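# Slide held gear down onto shaft, meshing with neighbors

## Task

The left gripper starts out holding a gear a little above the top of a shaft. Lower the gear onto the shaft until it sits fully at the bottom, level and square to the shaft axis, with its teeth engaged with the two adjacent gears. Forcing or wedging it with too much push counts as failure.

## Robot and tools

Robot: two arms, left_arm (the +y side of the scene) and right_arm. Each has a two-finger gripper. Finger direction is the gripper's +z axis, and the fingers open and close along its y axis. The reported end_effector_position is the point between the finger pads, about 1 cm short of the fingertips. The names left and right do not correspond to the sides of any image.

Frames. Scene frame: origin at table-top height, midway between the two nominal bases; +z up, +x out over the table, left_arm toward +y. Positions, velocities and targets for each hand are reported in that arm's own base frame. The bases are close to level and sit near (0.005, +0.329, -0.017) for left_arm and (0.004, -0.292, -0.017) for right_arm. Fixed cameras and the table are in the scene frame. Motion offsets are expressed along the current Hand target's own axes, not the base axes.

The row format is shared by execute_actions and move. A row is one flat list of 14 numbers, each between -1 and 1, covering both arms: dx, dy, dz, rx, ry, rz, opening for left_arm, then the same seven for right_arm. All 14 must be present even if only one arm moves. dx..rz are offsets, not poses. They are measured from the arm's Hand target as it stood when the action or move began, along that target's axes. Scale: 1.0 equals 0.6 m for translation or 180 degrees for rotation, so 0.01 is 6 mm. rx, ry and rz together form a single rotation vector. Opening is absolute: +1 is fully open (0.094 m) and -1 is closed. To leave a gripper unchanged, send its current opening again, because 0 means half open. Six zeros for an arm re-commands its existing Hand target.

execute_actions(actions, cameras). actions is a list of up to 15 rows, one row per 1/30 s control step. If fewer rows are given, the last row is held for the rest of the 15 steps. Every row counts from the same starting pose, not from the row before it. Repeating an offset in a later call moves the arm further. Sending an empty actions list returns images and status without moving anything. cameras accepts names from cam_high, cam_low, cam_left_wrist, cam_right_wrist, or ["all"]. An unknown name makes the whole call invalid.

move(target, speed, blend, opening_speed, grip_force, blocking, cameras). Each gripper follows a straight path toward its offset target. target is one 14-number row, or a list of up to 15 rows. Every row in the list counts from the starting Hand targets, not from the previous row.
- speed: m/s from 0.002 to 2.9, default 0.25. Rotation is capped at twice that value in rad/s.
- blend: corner rounding in metres. The default 0 means the arm stops at each waypoint.
- opening_speed: per second on the -1..+1 scale, minimum 0.2.
- grip_force: newtons per pad, 10 to 50. It stays in effect until changed.
- blocking=false: returns after about 0.5 s while the motion continues.

A move lasts at most 10 s. It does not avoid obstacles. Faster motion means bigger overshoot and harder contact, and aiming further past a contact presses harder. The result adds a "move:" line giving the outcome (done, off_target, moving, held, fault) and any limits. done means the arm is within 10 mm and 2 degrees of its target. done does not mean there is no contact.

Other tools:
- wait(seconds 0..10, cameras): lets time run while the last commands are held.
- stop(cameras): brakes a running move.
- zoom_image(camera, region=[x0,y0,x1,y1]): region is in pixels of the latest full image, at most 504x504.
- finished_scene(scene): the argument is this scene's number. The result cannot be undone, and the gear must stay seated without the robot holding it.

Reading results:
- Hand target is the last commanded pose after clipping. The gripper often comes to rest somewhat short of it, especially under load or at long reach. Waiting will not close that gap; send the remaining distance as a new offset.
- Check the quaternion after each move and correct any tilt. The controller limits each commanded rotation to 40 degrees from the measured orientation.
- grip_measured is on the same scale as opening. On a hard part it reads a few thousandths narrower than the part.
- Joint velocities may show "within noise".
- Joint torques include gravity and have offsets. Numbers 1 to 3 wrap at ±28 N m.
- Results from execute_actions list intermediate end_effector_position values.

Strategy for this task:
1. Take a look with an empty actions call.
2. Use the fixed cameras and cam_left_wrist to line the gear's bore up with the shaft and square it to the shaft.
3. Lower it slowly in small dz steps, keeping the left opening at its current closed value and right_arm at zeros. Check that the teeth mesh, turning slightly about the shaft axis if they catch.
4. Once it is fully down, open the left gripper well above grip_measured and lift straight away.

Avoid:
- Hard pushing or jamming.
- Dropping the gear, letting go while it moves, or knocking anything off the table.
- Contact between the arms.
- Hitting the bar, plate or rail near the bases.
- Cable strain.
- Moving a path close to an arm's own base.
- Long stretched holds, which heat the motors: 75 °C gives a warning, and 90 °C causes a fault that folds the arm.

Each tool is called after "Call:" in YAML: its name, and indented under it one key for each argument.

## Session

Call:
execute_actions:
  actions: []

Scene clock: 0.00 s.
left_arm: end_effector_position=(+0.2806, -0.1562, +0.1197) grip_measured=-0.602 end_effector_quat_wxyz=(-0.003, +0.862, +0.506, +0.004) | right_arm: end_effector_position=(+0.3810, +0.0000, +0.4022) grip_measured=+1.000 end_effector_quat_wxyz=(+0.707, +0.000, +0.707, +0.000)
Joint positions: left_arm=[-0.514 1.758 1.497 -1.31 -0.01 1.566 0.019] | right_arm=[0 1.047 1.047 0 0 0 0.094]
Joint velocities: within noise
Joint torques (N m): no reading
Heat: left arm: 30 °C; right arm: 29 °C.
Hand target: left_arm +0.2817, -0.1565, +0.1252; +0.004, +0.862, +0.507, +0.008 | right_arm +0.3801, -0.0004, +0.4096; +0.713, +0.001, +0.701, +0.000
Tool commands: left_gripper/opening=-1.0 right_gripper/opening=+1.0

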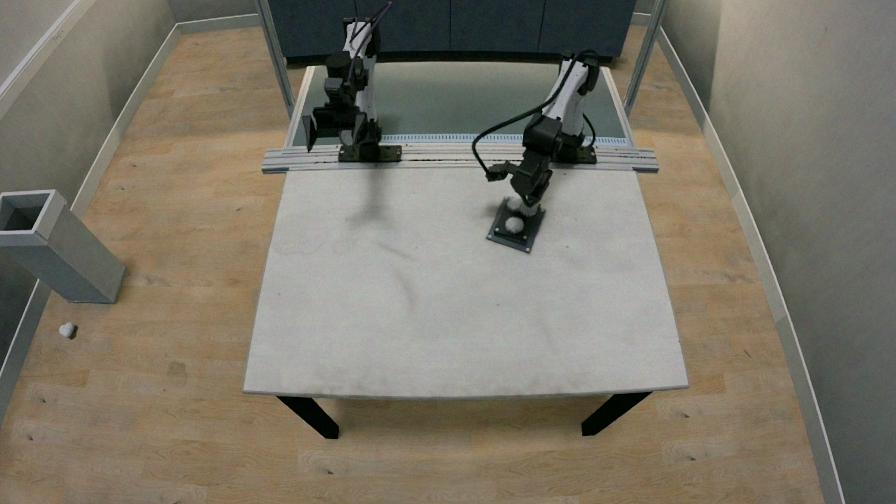

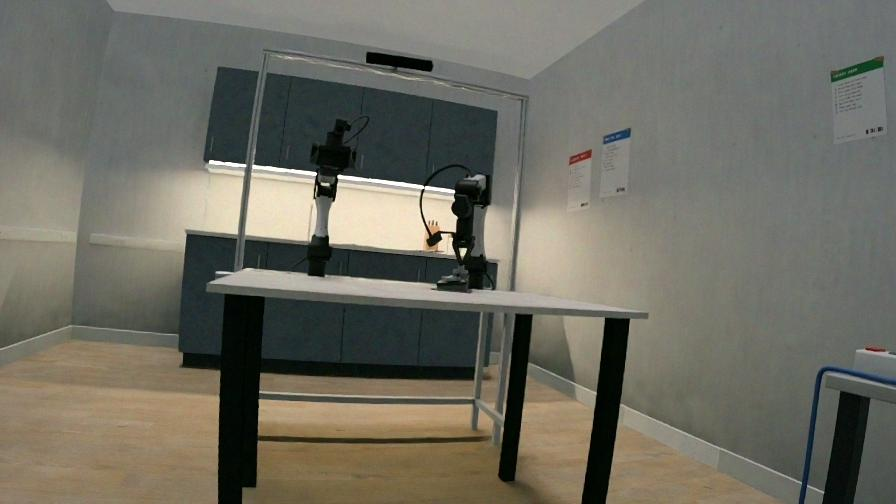

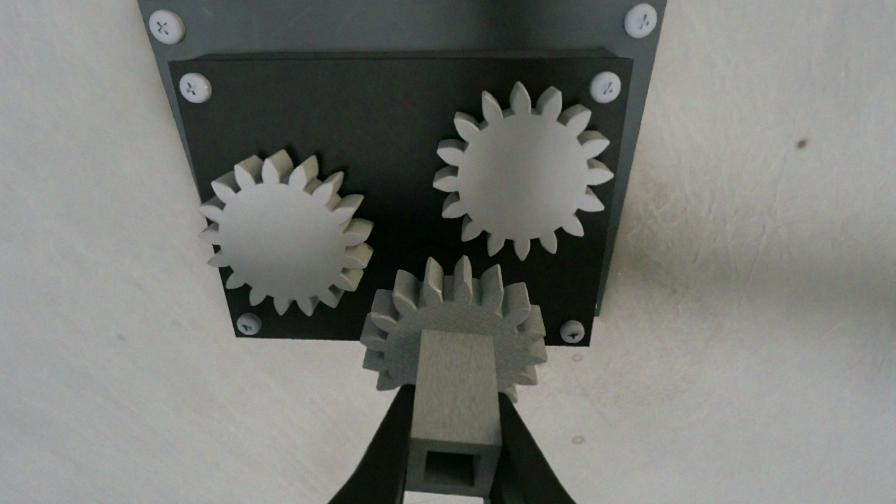

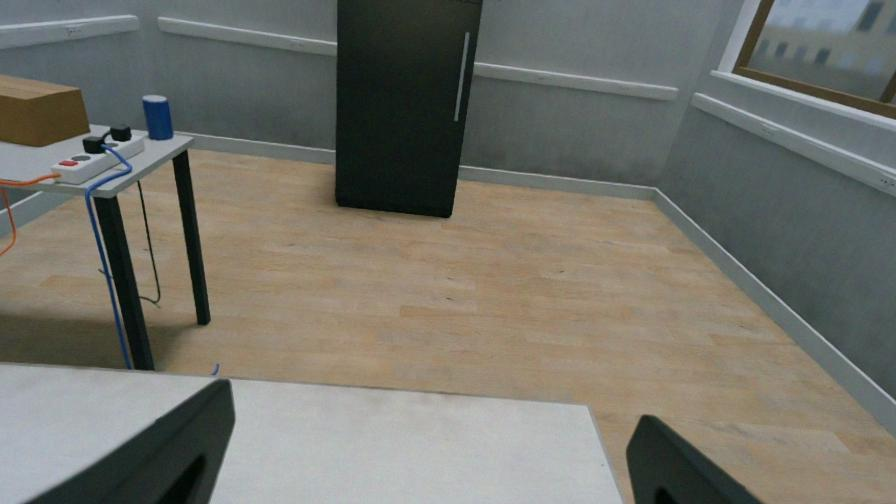

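Call:
zoom_image:
  camera: "cam_left_wrist"
  region: [180, 130, 620, 420]

Call:
zoom_image:
  camera: "cam_low"
  region: [400, 220, 520, 300]

Call:
zoom_image:
  camera: "cam_high"
  region: [460, 160, 580, 260]

Scaled by 1.145 from the camera's 896x504 image, which has a finer 1280x720 frame.

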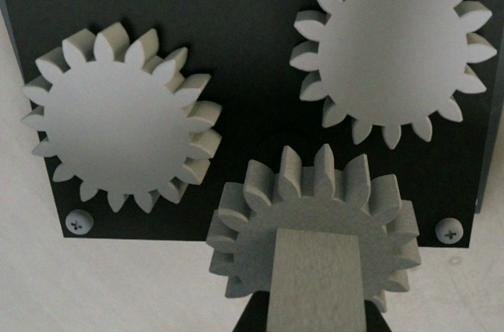

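Scaled by 4.200 from the camera's 896x504 image, which has a finer 1280x720 frame.

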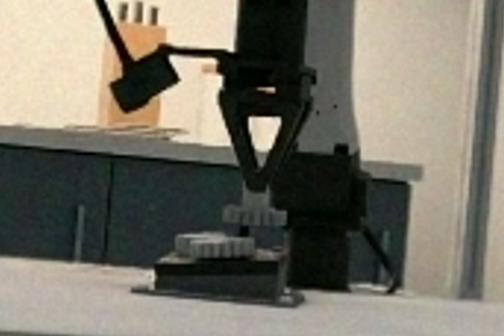

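Scaled by 4.200 from the camera's 896x504 image, which has a finer 1280x720 frame.

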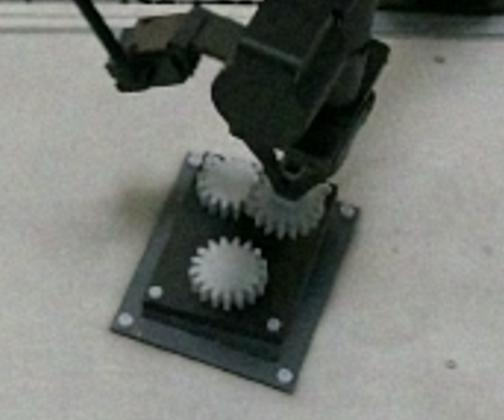

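Call:
move:
  target:
    - [0,0,-0.033,0,0,0,-1,0,0,0,0,0,0,1]
    - [0.11,0,-0.033,0,0,0,-1,0,0,0,0,0,0,1]
  blend: [0.005,0]
  cameras: ["cam_left_wrist"]

Call:
zoom_image:
  camera: "cam_left_wrist"
  region: [200, 0, 550, 230]

Call:
zoom_image:
  camera: "cam_left_wrist"
  region: [280, 210, 630, 500]

Scene clock: 67.03 s.
left_arm: end_effector_position=(+0.3119, -0.0967, +0.1404) grip_measured=-0.602 end_effector_quat_wxyz=(+0.001, +0.858, +0.513, +0.009) | right_arm: end_effector_position=(+0.3810, +0.0000, +0.4022) grip_measured=+1.000 end_effector_quat_wxyz=(+0.707, +0.000, +0.707, +0.000)
Joint positions: left_arm=[-0.307 1.766 1.589 -1.38 -0.012 1.758 0.019] | right_arm=[0 1.047 1.047 0 0 0 0.094]
Joint torques (N m): left_arm=[-0.25 -7.05 7.61 0.13 0.16 -0.05] | right_arm=[-0.4 -2.81 9.31 1.62 0.07 0.08]
Heat: left arm: 39 °C; right arm: 42 °C.
Hand target: left_arm +0.3134, -0.0989, +0.1457; +0.005, +0.862, +0.507, +0.008 | right_arm +0.3801, -0.0004, +0.4096; +0.713, +0.001, +0.701, +0.000
Off the commanded pose: left_arm 0.006 m, 1 deg | right_arm 0.008 m, 1 deg.
move: done
camera_calibration:
cam_left_wrist: T_world_to_cam=[[-0.917151, 0.39753, -0.0283517, 0.328304], [0.327363, 0.79202, 0.515303, -0.0554585], [0.227303, 0.463329, -0.856539, 0.197888], [0, 0, 0, 1]] pos_world=[0.274279, -0.178273, 0.207385]
Images, in order (width x height): cam_left_wrist 896x504.

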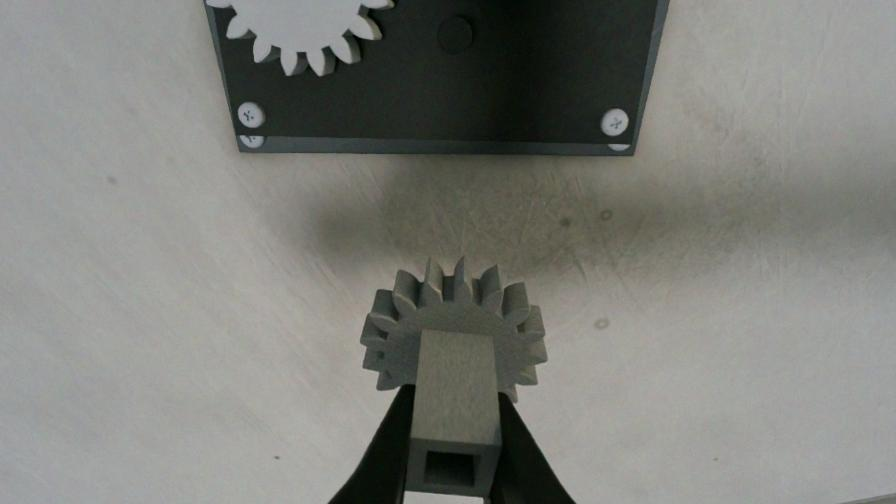

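Scaled by 1.440 from the camera's 896x504 image, which has a finer 1280x720 frame.

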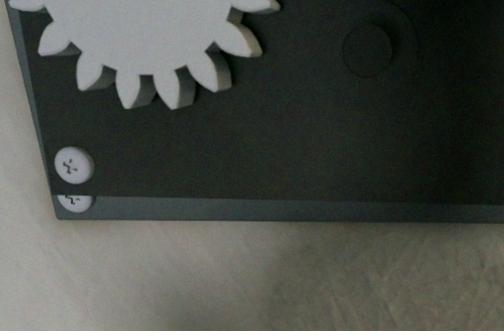

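Scaled by 1.440 from the camera's 896x504 image, which has a finer 1280x720 frame.

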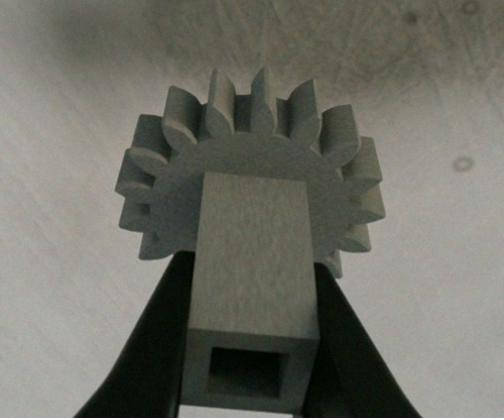

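Call:
move:
  target: [-0.04,0,0,0.012,0.035,0,-1,0,0,0,0,0,0,1]
  cameras: ["cam_left_wrist"]

Call:
zoom_image:
  camera: "cam_left_wrist"
  region: [200, 0, 550, 230]

Call:
zoom_image:
  camera: "cam_left_wrist"
  region: [355, 245, 565, 500]

Call:
zoom_image:
  camera: "cam_left_wrist"
  region: [400, 40, 540, 180]

Scene clock: 133.43 s.
left_arm: end_effector_position=(+0.2994, -0.1207, +0.1401) grip_measured=-0.602 end_effector_quat_wxyz=(-0.038, +0.862, +0.504, +0.042) | right_arm: end_effector_position=(+0.3810, +0.0000, +0.4022) grip_measured=+1.000 end_effector_quat_wxyz=(+0.707, +0.000, +0.707, +0.000)
Joint positions: left_arm=[-0.443 1.779 1.599 -1.407 -0.112 1.64 0.019] | right_arm=[0 1.047 1.047 0 0 0 0.094]
Joint torques (N m): left_arm=[-0.02 -7.12 7.5 0.1 -0.06 -0.22] | right_arm=[-0.36 -2.84 9.33 1.64 0.06 0.06]
Heat: left arm: 36 °C; right arm: 46 °C.
Hand target: left_arm +0.3018, -0.1199, +0.1455; -0.039, +0.860, +0.506, +0.046 | right_arm +0.3801, -0.0004, +0.4096; +0.713, +0.001, +0.701, +0.000
Off the commanded pose: left_arm 0.006 m, 1 deg | right_arm 0.008 m, 1 deg.
move: done
camera_calibration:
cam_left_wrist: T_world_to_cam=[[-0.909412, 0.415897, -0.000830805, 0.322404], [0.33313, 0.729624, 0.597222, -0.0529015], [0.248989, 0.542844, -0.802076, 0.207039], [0, 0, 0, 1]] pos_world=[0.25927, -0.207878, 0.197923]
Images, in order (width x height): cam_left_wrist 896x504.

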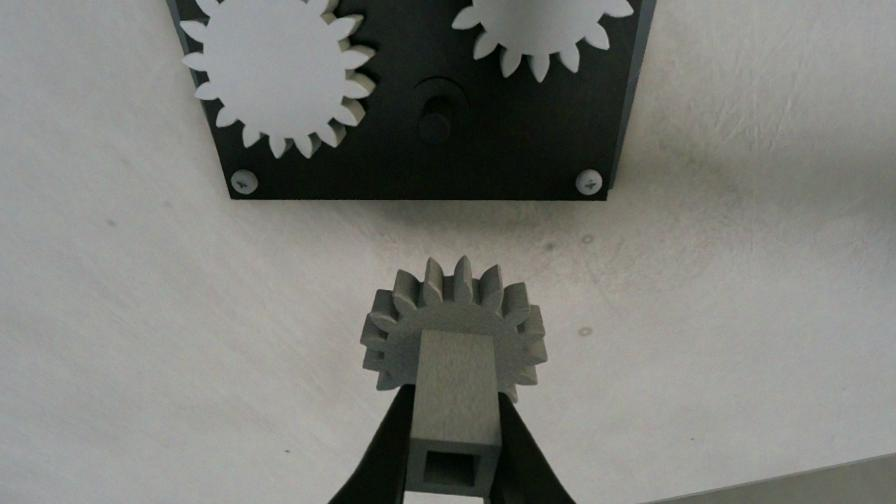

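Scaled by 1.440 from the camera's 896x504 image, which has a finer 1280x720 frame.

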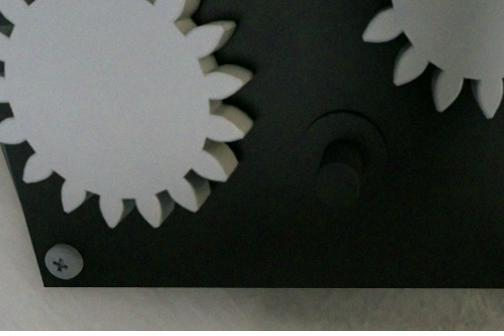

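Scaled by 1.976 from the camera's 896x504 image, which has a finer 1280x720 frame.

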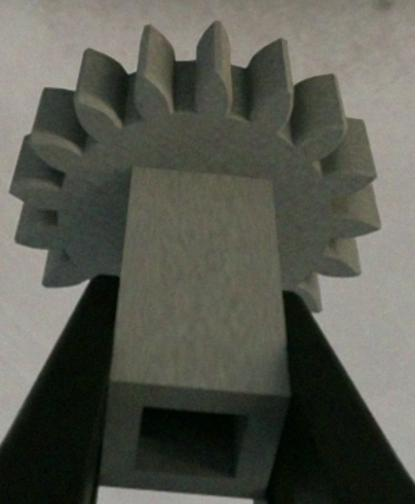

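Scaled by 3.600 from the camera's 896x504 image, which has a finer 1280x720 frame.

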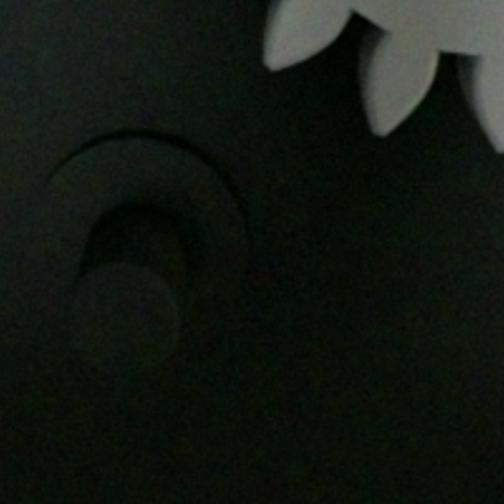

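Call:
zoom_image:
  camera: "cam_left_wrist"
  region: [400, 310, 460, 370]

Call:
zoom_image:
  camera: "cam_left_wrist"
  region: [400, 400, 460, 460]

Call:
zoom_image:
  camera: "cam_left_wrist"
  region: [460, 310, 520, 370]

Call:
zoom_image:
  camera: "cam_left_wrist"
  region: [460, 400, 520, 460]

Call:
zoom_image:
  camera: "cam_left_wrist"
  region: [350, 250, 470, 410]

Call:
zoom_image:
  camera: "cam_left_wrist"
  region: [440, 250, 560, 410]

Scaled by 8.400 from the camera's 896x504 image, which has a finer 1280x720 frame.

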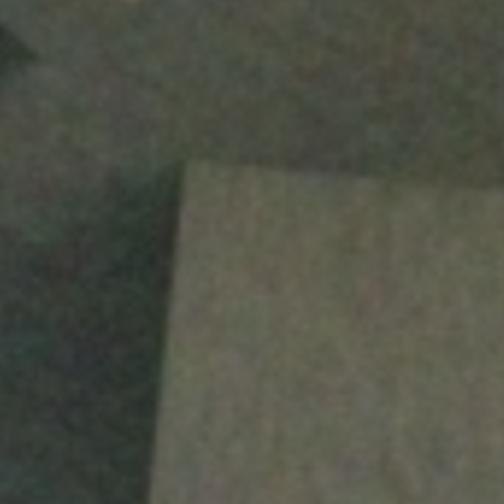

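Scaled by 8.400 from the camera's 896x504 image, which has a finer 1280x720 frame.

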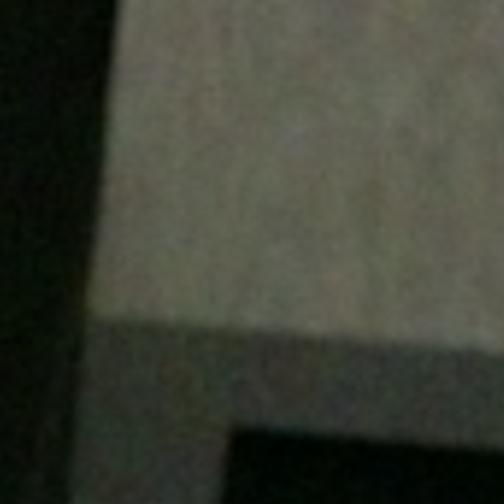

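Scaled by 8.400 from the camera's 896x504 image, which has a finer 1280x720 frame.

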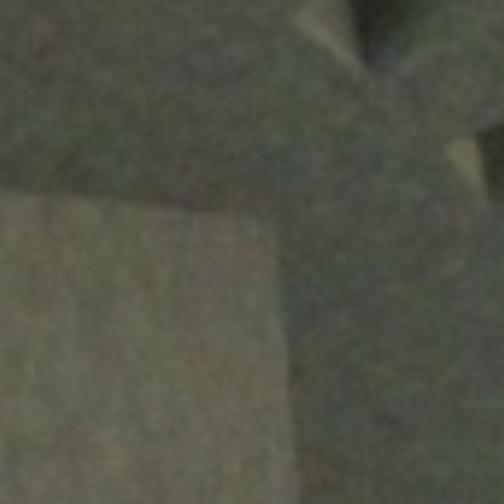

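Scaled by 8.400 from the camera's 896x504 image, which has a finer 1280x720 frame.

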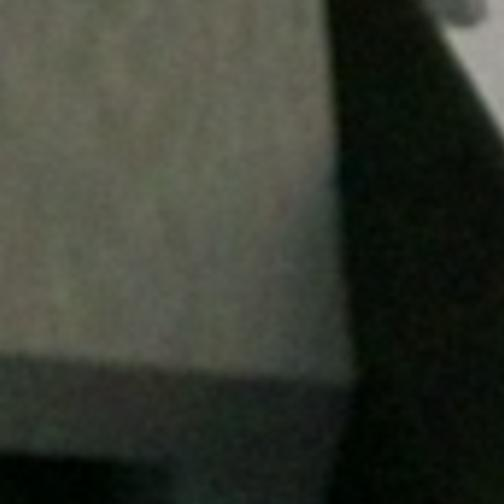

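Scaled by 3.150 from the camera's 896x504 image, which has a finer 1280x720 frame.

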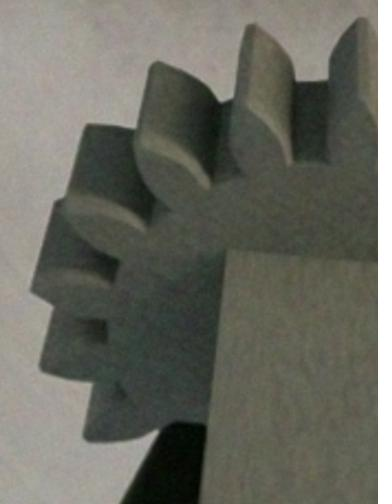

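Scaled by 3.150 from the camera's 896x504 image, which has a finer 1280x720 frame.

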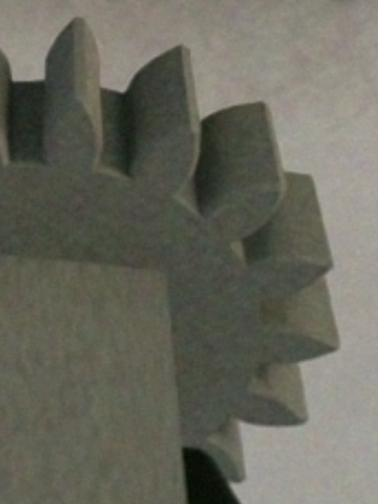

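Call:
move:
  target: [-0.035,0.009,0,0,0,0,-1,0,0,0,0,0,0,1]
  cameras: ["cam_left_wrist"]

Call:
zoom_image:
  camera: "cam_left_wrist"
  region: [390, 150, 530, 270]

Call:
zoom_image:
  camera: "cam_left_wrist"
  region: [190, 20, 440, 290]

Call:
zoom_image:
  camera: "cam_left_wrist"
  region: [420, 0, 640, 280]

Scene clock: 237.67 s.
left_arm: end_effector_position=(+0.2942, -0.1404, +0.1374) grip_measured=-0.602 end_effector_quat_wxyz=(-0.040, +0.862, +0.504, +0.043) | right_arm: end_effector_position=(+0.3810, +0.0000, +0.4022) grip_measured=+1.000 end_effector_quat_wxyz=(+0.707, +0.000, +0.707, +0.000)
Joint positions: left_arm=[-0.506 1.799 1.613 -1.41 -0.114 1.575 0.019] | right_arm=[0 1.047 1.047 0 0 0 0.094]
Joint torques (N m): left_arm=[-0.1 -7.34 7.56 0.09 -0.03 -0.22] | right_arm=[-0.31 -2.8 9.36 1.61 0.06 0.06]
Heat: left arm: 38 °C; right arm: 49 °C.
Hand target: left_arm +0.2963, -0.1407, +0.1428; -0.040, +0.860, +0.506, +0.046 | right_arm +0.3801, -0.0004, +0.4096; +0.713, +0.001, +0.701, +0.000
Off the commanded pose: left_arm 0.006 m, 0 deg | right_arm 0.008 m, 1 deg.
move: done
camera_calibration:
cam_left_wrist: T_world_to_cam=[[-0.909853, 0.414931, 0.00046833, 0.325722], [0.332055, 0.727445, 0.600469, -0.035609], [0.248812, 0.546494, -0.799648, 0.217089], [0, 0, 0, 1]] pos_world=[0.254169, -0.227886, 0.194824]
Images, in order (width x height): cam_left_wrist 896x504.

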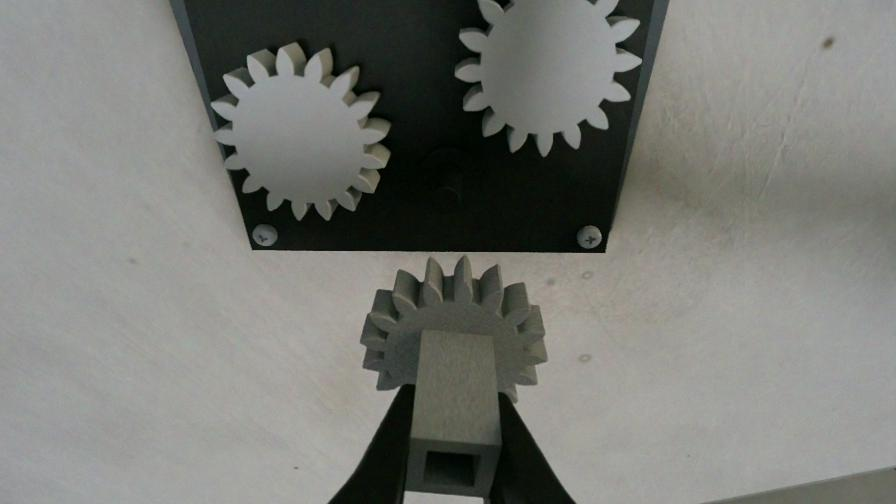

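Scaled by 3.600 from the camera's 896x504 image, which has a finer 1280x720 frame.

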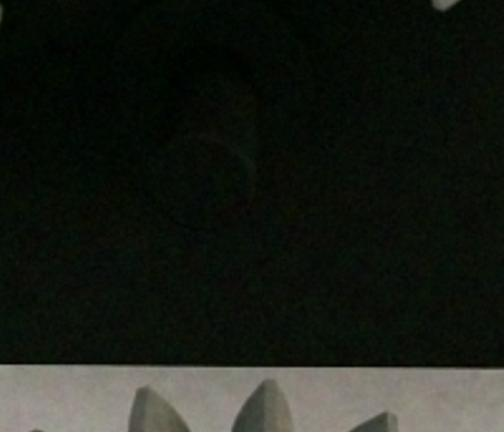

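Scaled by 1.867 from the camera's 896x504 image, which has a finer 1280x720 frame.

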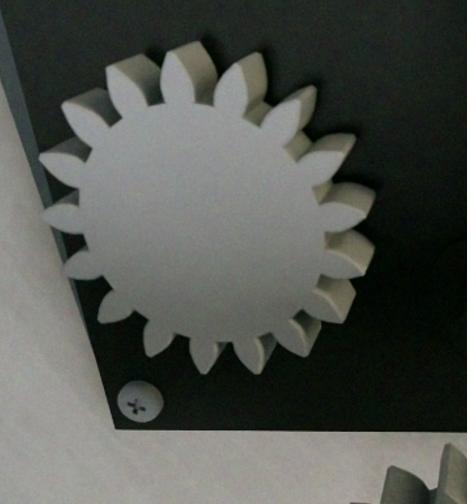

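Scaled by 1.800 from the camera's 896x504 image, which has a finer 1280x720 frame.

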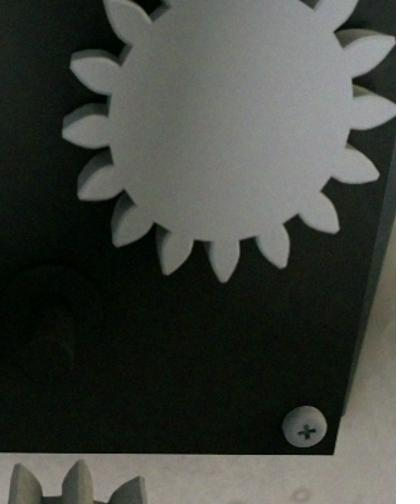

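Call:
zoom_image:
  camera: "cam_left_wrist"
  region: [320, 90, 420, 210]

Call:
zoom_image:
  camera: "cam_left_wrist"
  region: [450, 60, 570, 180]

Call:
zoom_image:
  camera: "cam_left_wrist"
  region: [350, 250, 450, 370]

Call:
zoom_image:
  camera: "cam_left_wrist"
  region: [450, 250, 550, 370]

Scaled by 4.200 from the camera's 896x504 image, which has a finer 1280x720 frame.

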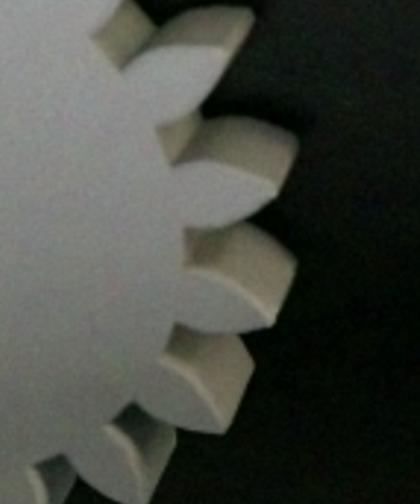

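Scaled by 4.200 from the camera's 896x504 image, which has a finer 1280x720 frame.

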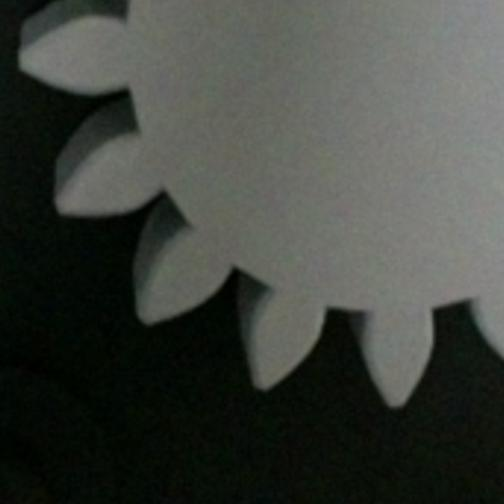

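Scaled by 4.200 from the camera's 896x504 image, which has a finer 1280x720 frame.

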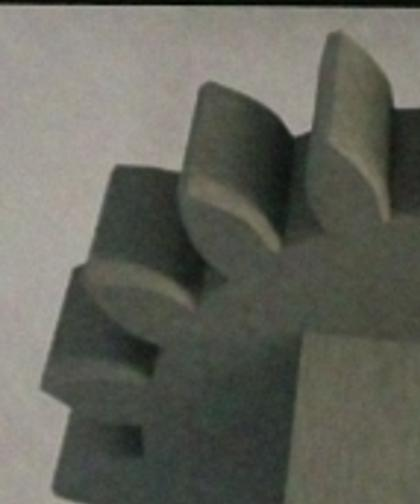

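Scaled by 4.200 from the camera's 896x504 image, which has a finer 1280x720 frame.

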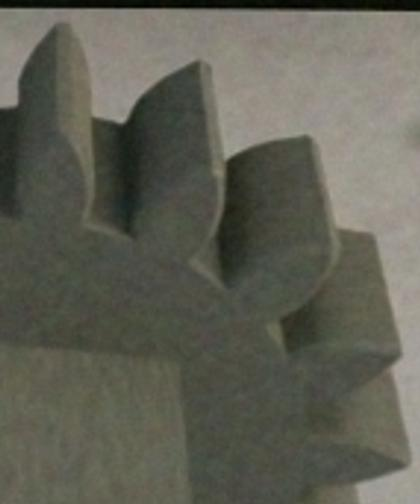

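Call:
move:
  target: [-0.055,0.0045,0,0,0,-0.0167,-1,0,0,0,0,0,0,1]
  cameras: ["cam_left_wrist"]
  speed: 0.12

Call:
zoom_image:
  camera: "cam_left_wrist"
  region: [200, 130, 650, 430]

Call:
zoom_image:
  camera: "cam_low"
  region: [420, 250, 490, 300]

Scene clock: 420.47 s.
left_arm: end_effector_position=(+0.2810, -0.1695, +0.1336) grip_measured=-0.602 end_effector_quat_wxyz=(-0.040, +0.848, +0.526, +0.045) | right_arm: end_effector_position=(+0.3810, +0.0000, +0.4022) grip_measured=+1.000 end_effector_quat_wxyz=(+0.707, +0.000, +0.707, +0.000)
Joint positions: left_arm=[-0.604 1.818 1.621 -1.41 -0.115 1.425 0.019] | right_arm=[0 1.047 1.047 0 0 0 0.094]
Joint torques (N m): left_arm=[-0.09 -7.45 7.5 0.08 0 -0.22] | right_arm=[-0.32 -2.82 9.29 1.63 0.07 0.06]
Heat: left arm: 40 °C; right arm: 53 °C.
Hand target: left_arm +0.2827, -0.1706, +0.1388; -0.039, +0.847, +0.529, +0.047 | right_arm +0.3801, -0.0004, +0.4096; +0.713, +0.001, +0.701, +0.000
Off the commanded pose: left_arm 0.006 m, 0 deg | right_arm 0.008 m, 1 deg.
move: done
camera_calibration:
cam_left_wrist: T_world_to_cam=[[-0.930131, 0.367178, -0.00600573, 0.324374], [0.289342, 0.742834, 0.603721, 0.00637379], [0.226134, 0.559802, -0.797173, 0.241615], [0, 0, 0, 1]] pos_world=[0.245229, -0.259094, 0.190709]
Images, in order (width x height): cam_left_wrist 896x504.

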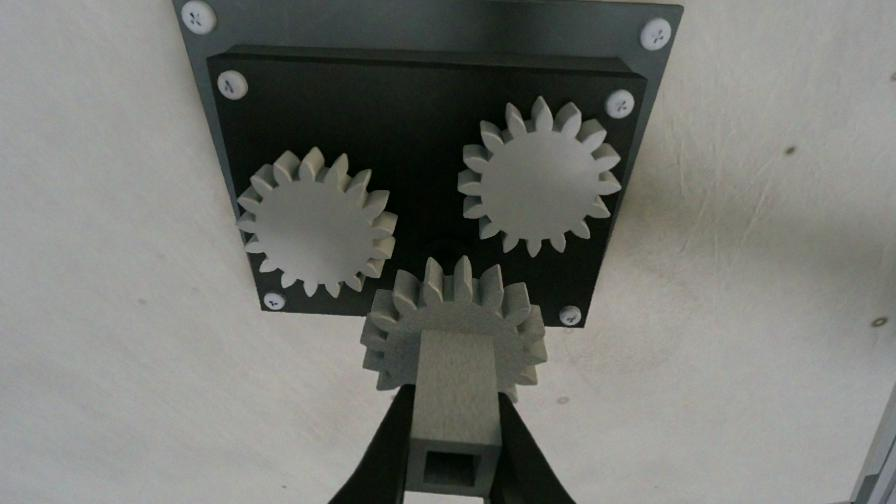

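Scaled by 1.120 from the camera's 896x504 image, which has a finer 1280x720 frame.

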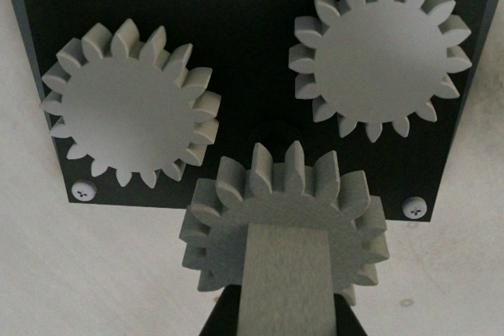

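This scene's latest camera images include none from cam_low. They are from: cam_left_wrist. cam_low's image comes with the result of a call that names it in "cameras".

Call:
move:
  target: [-0.001,0.0043,0.018,0,0,0,-1,0,0,0,0,0,0,1]
  cameras: ["cam_left_wrist","cam_low"]
  speed: 0.08

Call:
zoom_image:
  camera: "cam_left_wrist"
  region: [340, 170, 580, 400]

Call:
zoom_image:
  camera: "cam_low"
  region: [420, 250, 490, 300]

Scene clock: 463.43 s.
left_arm: end_effector_position=(+0.2835, -0.1712, +0.1310) grip_measured=-0.602 end_effector_quat_wxyz=(-0.038, +0.848, +0.527, +0.046) | right_arm: end_effector_position=(+0.3810, +0.0000, +0.4022) grip_measured=+1.000 end_effector_quat_wxyz=(+0.707, +0.000, +0.707, +0.000)
Joint positions: left_arm=[-0.604 1.826 1.621 -1.399 -0.115 1.424 0.019] | right_arm=[0 1.047 1.047 0 0 0 0.094]
Joint torques (N m): left_arm=[0.12 -7.56 4.83 0.36 0.02 -0.18] | right_arm=[-0.29 -2.86 9.31 1.63 0.06 0.04]
Heat: left arm: 39 °C; right arm: 54 °C.
Hand target: left_arm +0.2853, -0.1711, +0.1280; -0.038, +0.847, +0.529, +0.047 | right_arm +0.3801, -0.0004, +0.4096; +0.713, +0.001, +0.701, +0.000
Off the commanded pose: left_arm 0.004 m, 0 deg | right_arm 0.008 m, 1 deg.
move: done
camera_calibration:
cam_left_wrist: T_world_to_cam=[[-0.930388, 0.366455, -0.00949491, 0.327613], [0.286994, 0.744271, 0.603072, 0.00948885], [0.228065, 0.558366, -0.79763, 0.239226], [0, 0, 0, 1]] pos_world=[0.247525, -0.260693, 0.188202]
Images, in order (width x height): cam_low 896x504, cam_left_wrist 896x504.

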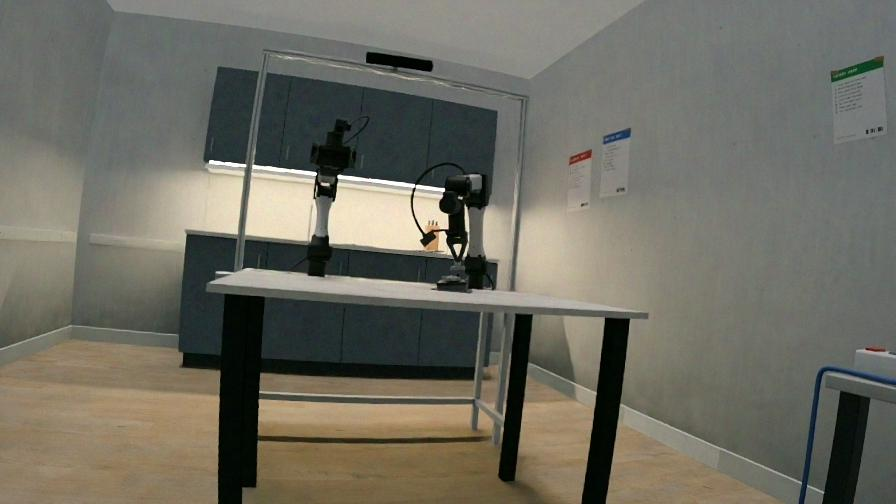

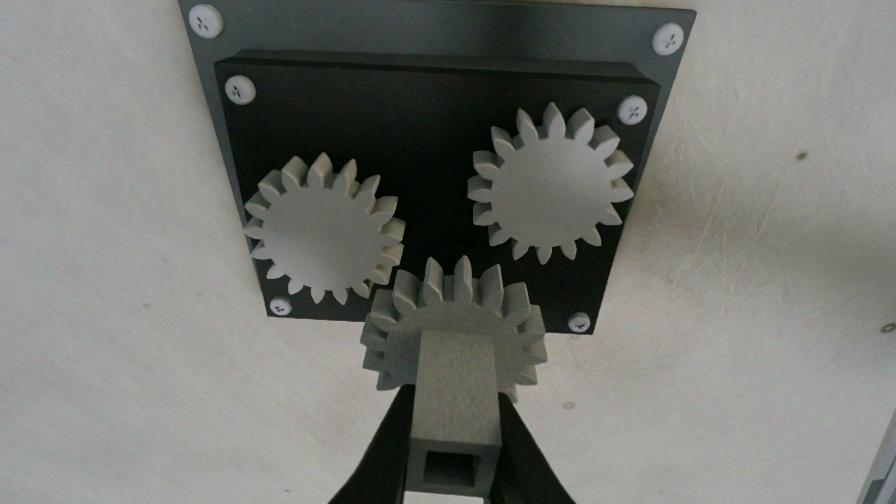

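Scaled by 2.100 from the camera's 896x504 image, which has a finer 1280x720 frame.

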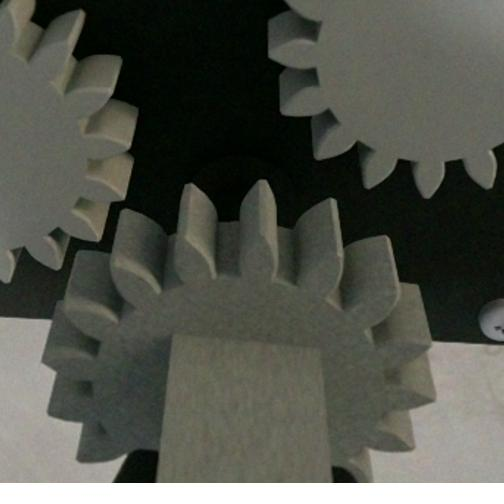

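Scaled by 7.200 from the camera's 896x504 image, which has a finer 1280x720 frame.

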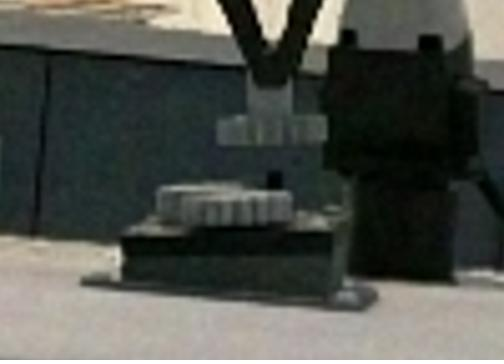

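Call:
zoom_image:
  camera: "cam_low"
  region: [446, 260, 470, 284]

Scaled by 21.000 from the camera's 896x504 image, which has a finer 1280x720 frame.

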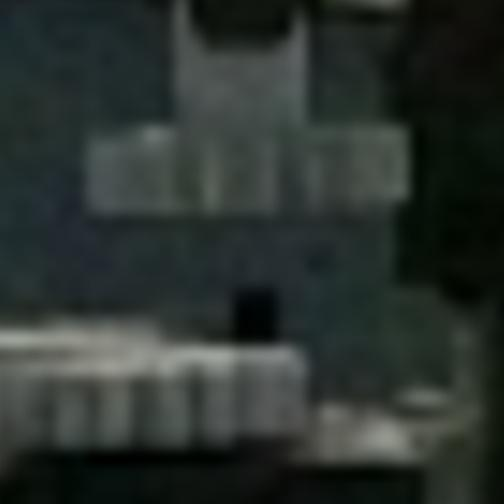

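Call:
move:
  target: [0.0015,0,0.015,0,0,0,-1,0,0,0,0,0,0,1]
  cameras: ["cam_left_wrist","cam_low"]
  speed: 0.05

Call:
zoom_image:
  camera: "cam_left_wrist"
  region: [340, 170, 580, 400]

Call:
zoom_image:
  camera: "cam_low"
  region: [446, 260, 470, 284]

Scene clock: 513.23 s.
left_arm: end_effector_position=(+0.2839, -0.1715, +0.1224) grip_measured=-0.602 end_effector_quat_wxyz=(-0.037, +0.848, +0.527, +0.046) | right_arm: end_effector_position=(+0.3810, +0.0000, +0.4022) grip_measured=+1.000 end_effector_quat_wxyz=(+0.707, +0.000, +0.707, +0.000)
Joint positions: left_arm=[-0.604 1.826 1.587 -1.363 -0.115 1.424 0.019] | right_arm=[0 1.047 1.047 0 0 0 0.094]
Joint torques (N m): left_arm=[0.55 -7.76 4.57 0.33 0.01 -0.13] | right_arm=[-0.25 -2.8 9.26 1.61 0.06 0.06]
Heat: left arm: 39 °C; right arm: 55 °C.
Hand target: left_arm +0.2860, -0.1692, +0.1191; -0.038, +0.847, +0.529, +0.047 | right_arm +0.3801, -0.0004, +0.4096; +0.713, +0.001, +0.701, +0.000
Off the commanded pose: left_arm 0.004 m, 0 deg | right_arm 0.008 m, 1 deg.
move: done
camera_calibration:
cam_left_wrist: T_world_to_cam=[[-0.930397, 0.366389, -0.0109299, 0.328217], [0.286228, 0.744819, 0.602759, 0.0151601], [0.228985, 0.557677, -0.797848, 0.231936], [0, 0, 0, 1]] pos_world=[0.247923, -0.260892, 0.179499]
Images, in order (width x height): cam_low 896x504, cam_left_wrist 896x504.

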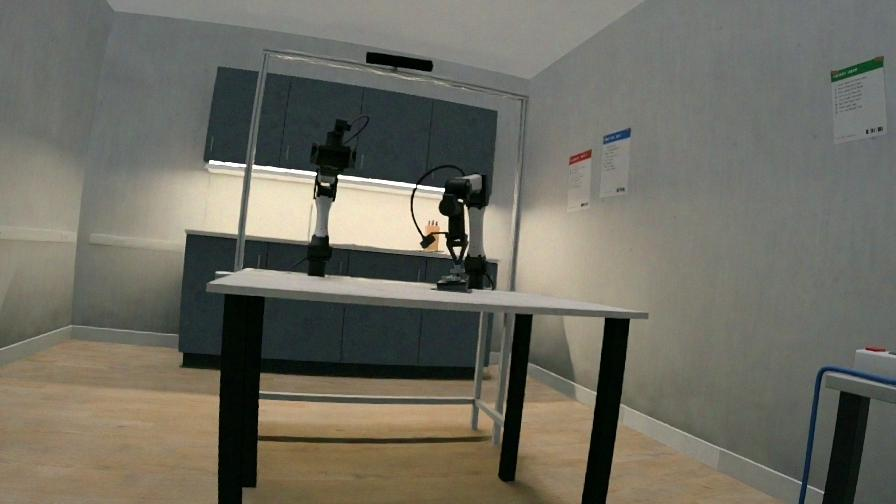

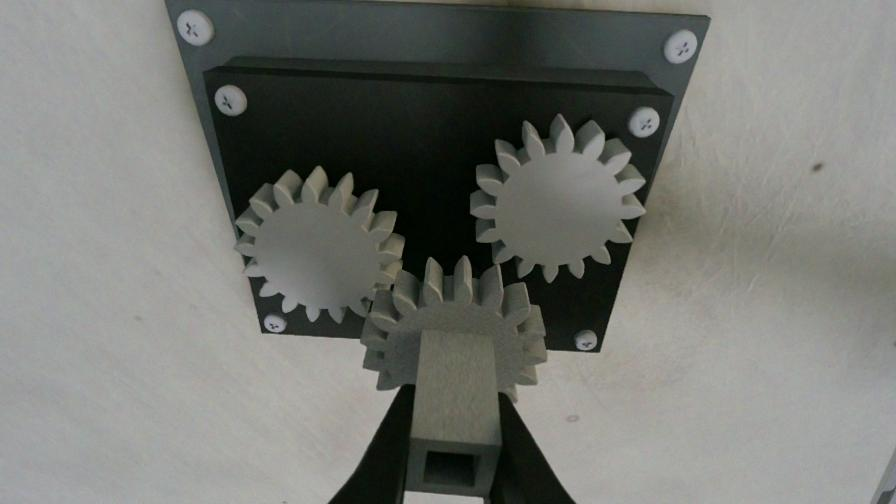

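Scaled by 2.100 from the camera's 896x504 image, which has a finer 1280x720 frame.

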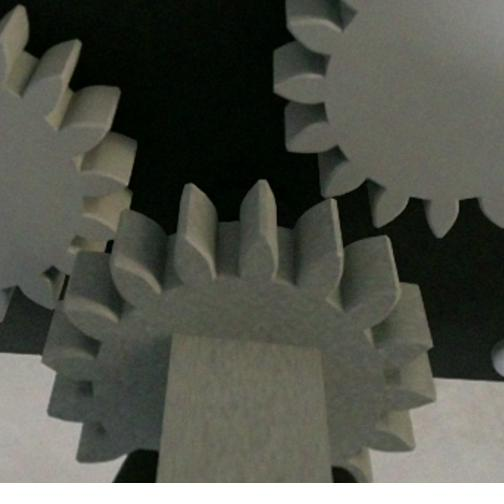

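Scaled by 21.000 from the camera's 896x504 image, which has a finer 1280x720 frame.

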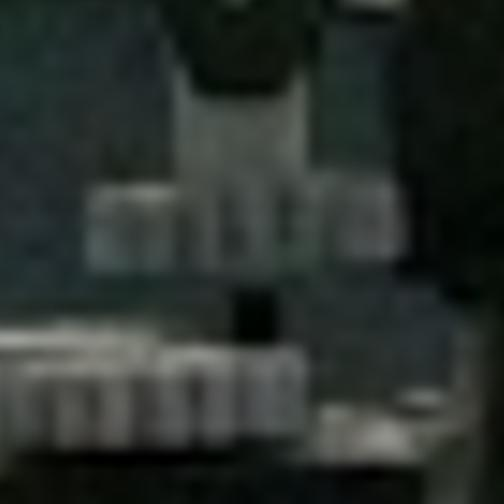

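Call:
move:
  target: [0.0035,0,0,0,0,0,-1,0,0,0,0,0,0,1]
  cameras: ["cam_low"]
  speed: 0.05

Call:
zoom_image:
  camera: "cam_low"
  region: [446, 260, 470, 284]

Scene clock: 534.13 s.
left_arm: end_effector_position=(+0.2853, -0.1694, +0.1224) grip_measured=-0.602 end_effector_quat_wxyz=(-0.037, +0.846, +0.530, +0.046) | right_arm: end_effector_position=(+0.3810, +0.0000, +0.4022) grip_measured=+1.000 end_effector_quat_wxyz=(+0.707, +0.000, +0.707, +0.000)
Joint positions: left_arm=[-0.596 1.826 1.587 -1.363 -0.115 1.424 0.019] | right_arm=[0 1.047 1.047 0 0 0 0.094]
Joint torques (N m): left_arm=[0.44 -7.87 4.51 0.35 0.01 -0.07] | right_arm=[-0.28 -2.8 9.33 1.62 0.06 0.06]
Heat: left arm: 39 °C; right arm: 56 °C.
Hand target: left_arm +0.2868, -0.1674, +0.1194; -0.039, +0.847, +0.529, +0.047 | right_arm +0.3801, -0.0004, +0.4096; +0.713, +0.001, +0.701, +0.000
Off the commanded pose: left_arm 0.004 m, 0 deg | right_arm 0.008 m, 1 deg.
move: done
Images, in order (width x height): cam_low 896x504.

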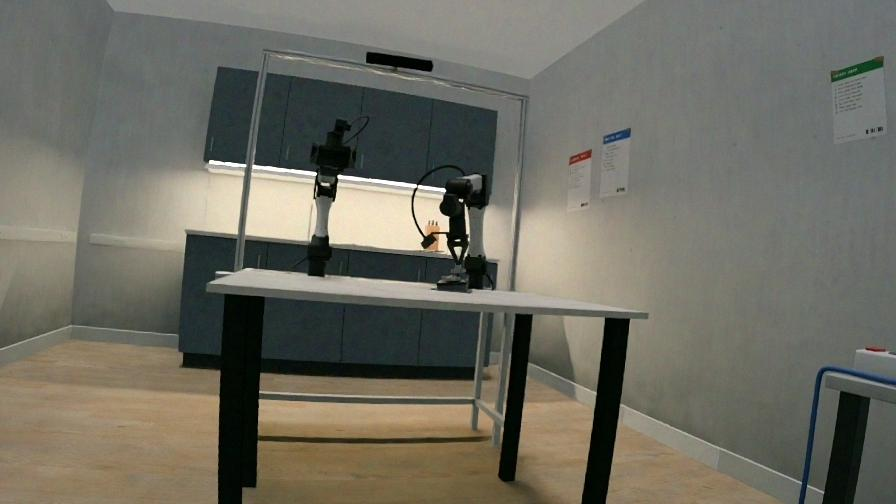

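Scaled by 21.000 from the camera's 896x504 image, which has a finer 1280x720 frame.

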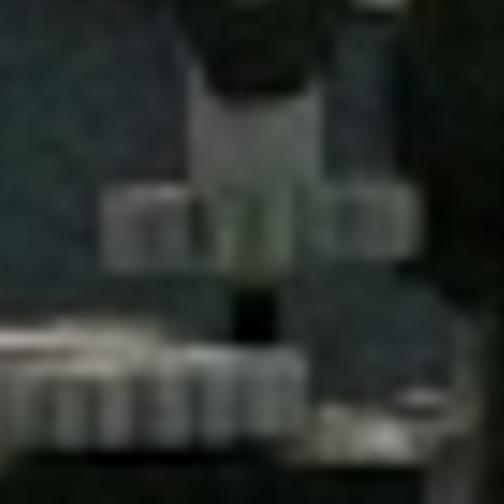

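Call:
move:
  target: [0,0,0.01,0,0,0,-1,0,0,0,0,0,0,1]
  cameras: ["cam_left_wrist","cam_low"]
  speed: 0.03

Call:
zoom_image:
  camera: "cam_low"
  region: [446, 260, 470, 284]

Call:
zoom_image:
  camera: "cam_left_wrist"
  region: [340, 170, 580, 400]

Scene clock: 552.63 s.
left_arm: end_effector_position=(+0.2851, -0.1688, +0.1163) grip_measured=-0.602 end_effector_quat_wxyz=(-0.038, +0.846, +0.530, +0.046) | right_arm: end_effector_position=(+0.3810, +0.0000, +0.4022) grip_measured=+1.000 end_effector_quat_wxyz=(+0.707, +0.000, +0.707, +0.000)
Joint positions: left_arm=[-0.595 1.826 1.563 -1.341 -0.115 1.425 0.019] | right_arm=[0 1.047 1.047 0 0 0 0.094]
Joint torques (N m): left_arm=[0.5 -7.84 4.6 0.36 0 -0.06] | right_arm=[-0.34 -2.84 9.36 1.62 0.08 0.07]
Heat: left arm: 39 °C; right arm: 56 °C.
Hand target: left_arm +0.2871, -0.1668, +0.1134; -0.038, +0.847, +0.529, +0.047 | right_arm +0.3801, -0.0004, +0.4096; +0.713, +0.001, +0.701, +0.000
Off the commanded pose: left_arm 0.004 m, 0 deg | right_arm 0.008 m, 1 deg.
move: done
camera_calibration:
cam_left_wrist: T_world_to_cam=[[-0.933301, 0.358975, -0.00933166, 0.327575], [0.281096, 0.746501, 0.603093, 0.0181765], [0.223461, 0.560244, -0.797616, 0.227312], [0, 0, 0, 1]] pos_world=[0.249821, -0.25851, 0.173403]
Images, in order (width x height): cam_low 896x504, cam_left_wrist 896x504.

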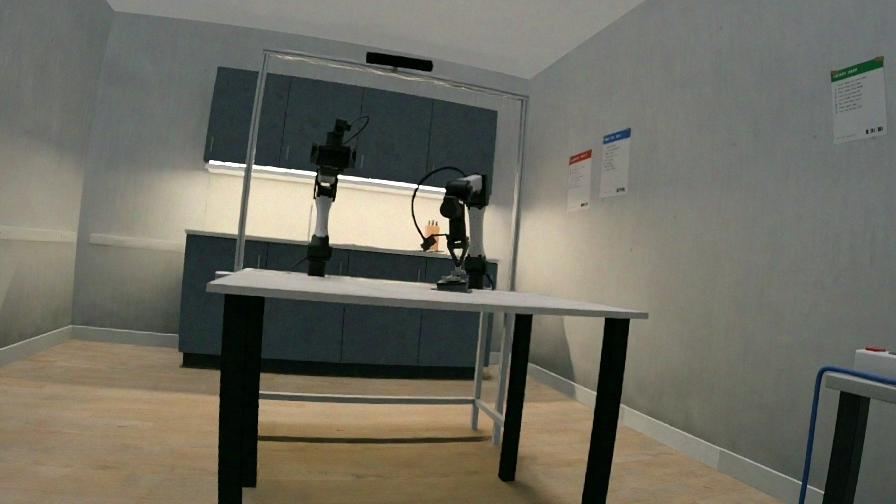

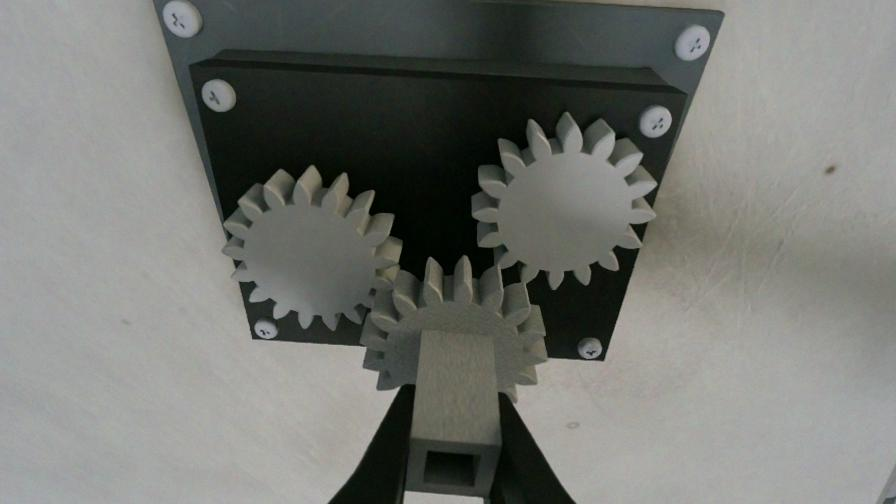

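Scaled by 21.000 from the camera's 896x504 image, which has a finer 1280x720 frame.

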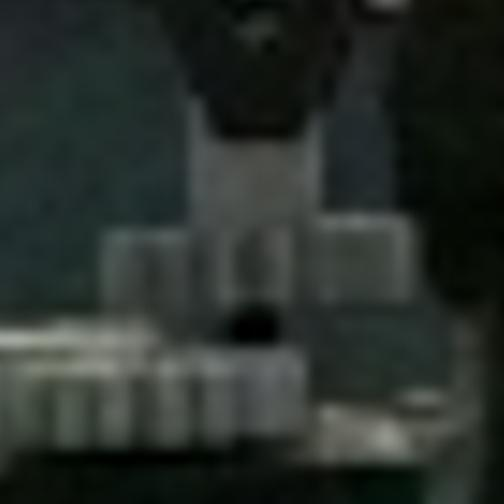

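Scaled by 2.100 from the camera's 896x504 image, which has a finer 1280x720 frame.

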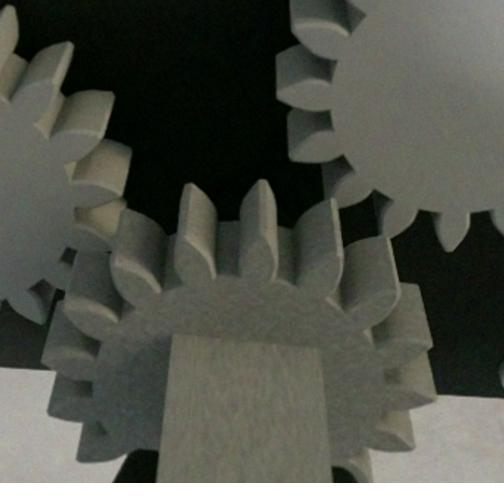

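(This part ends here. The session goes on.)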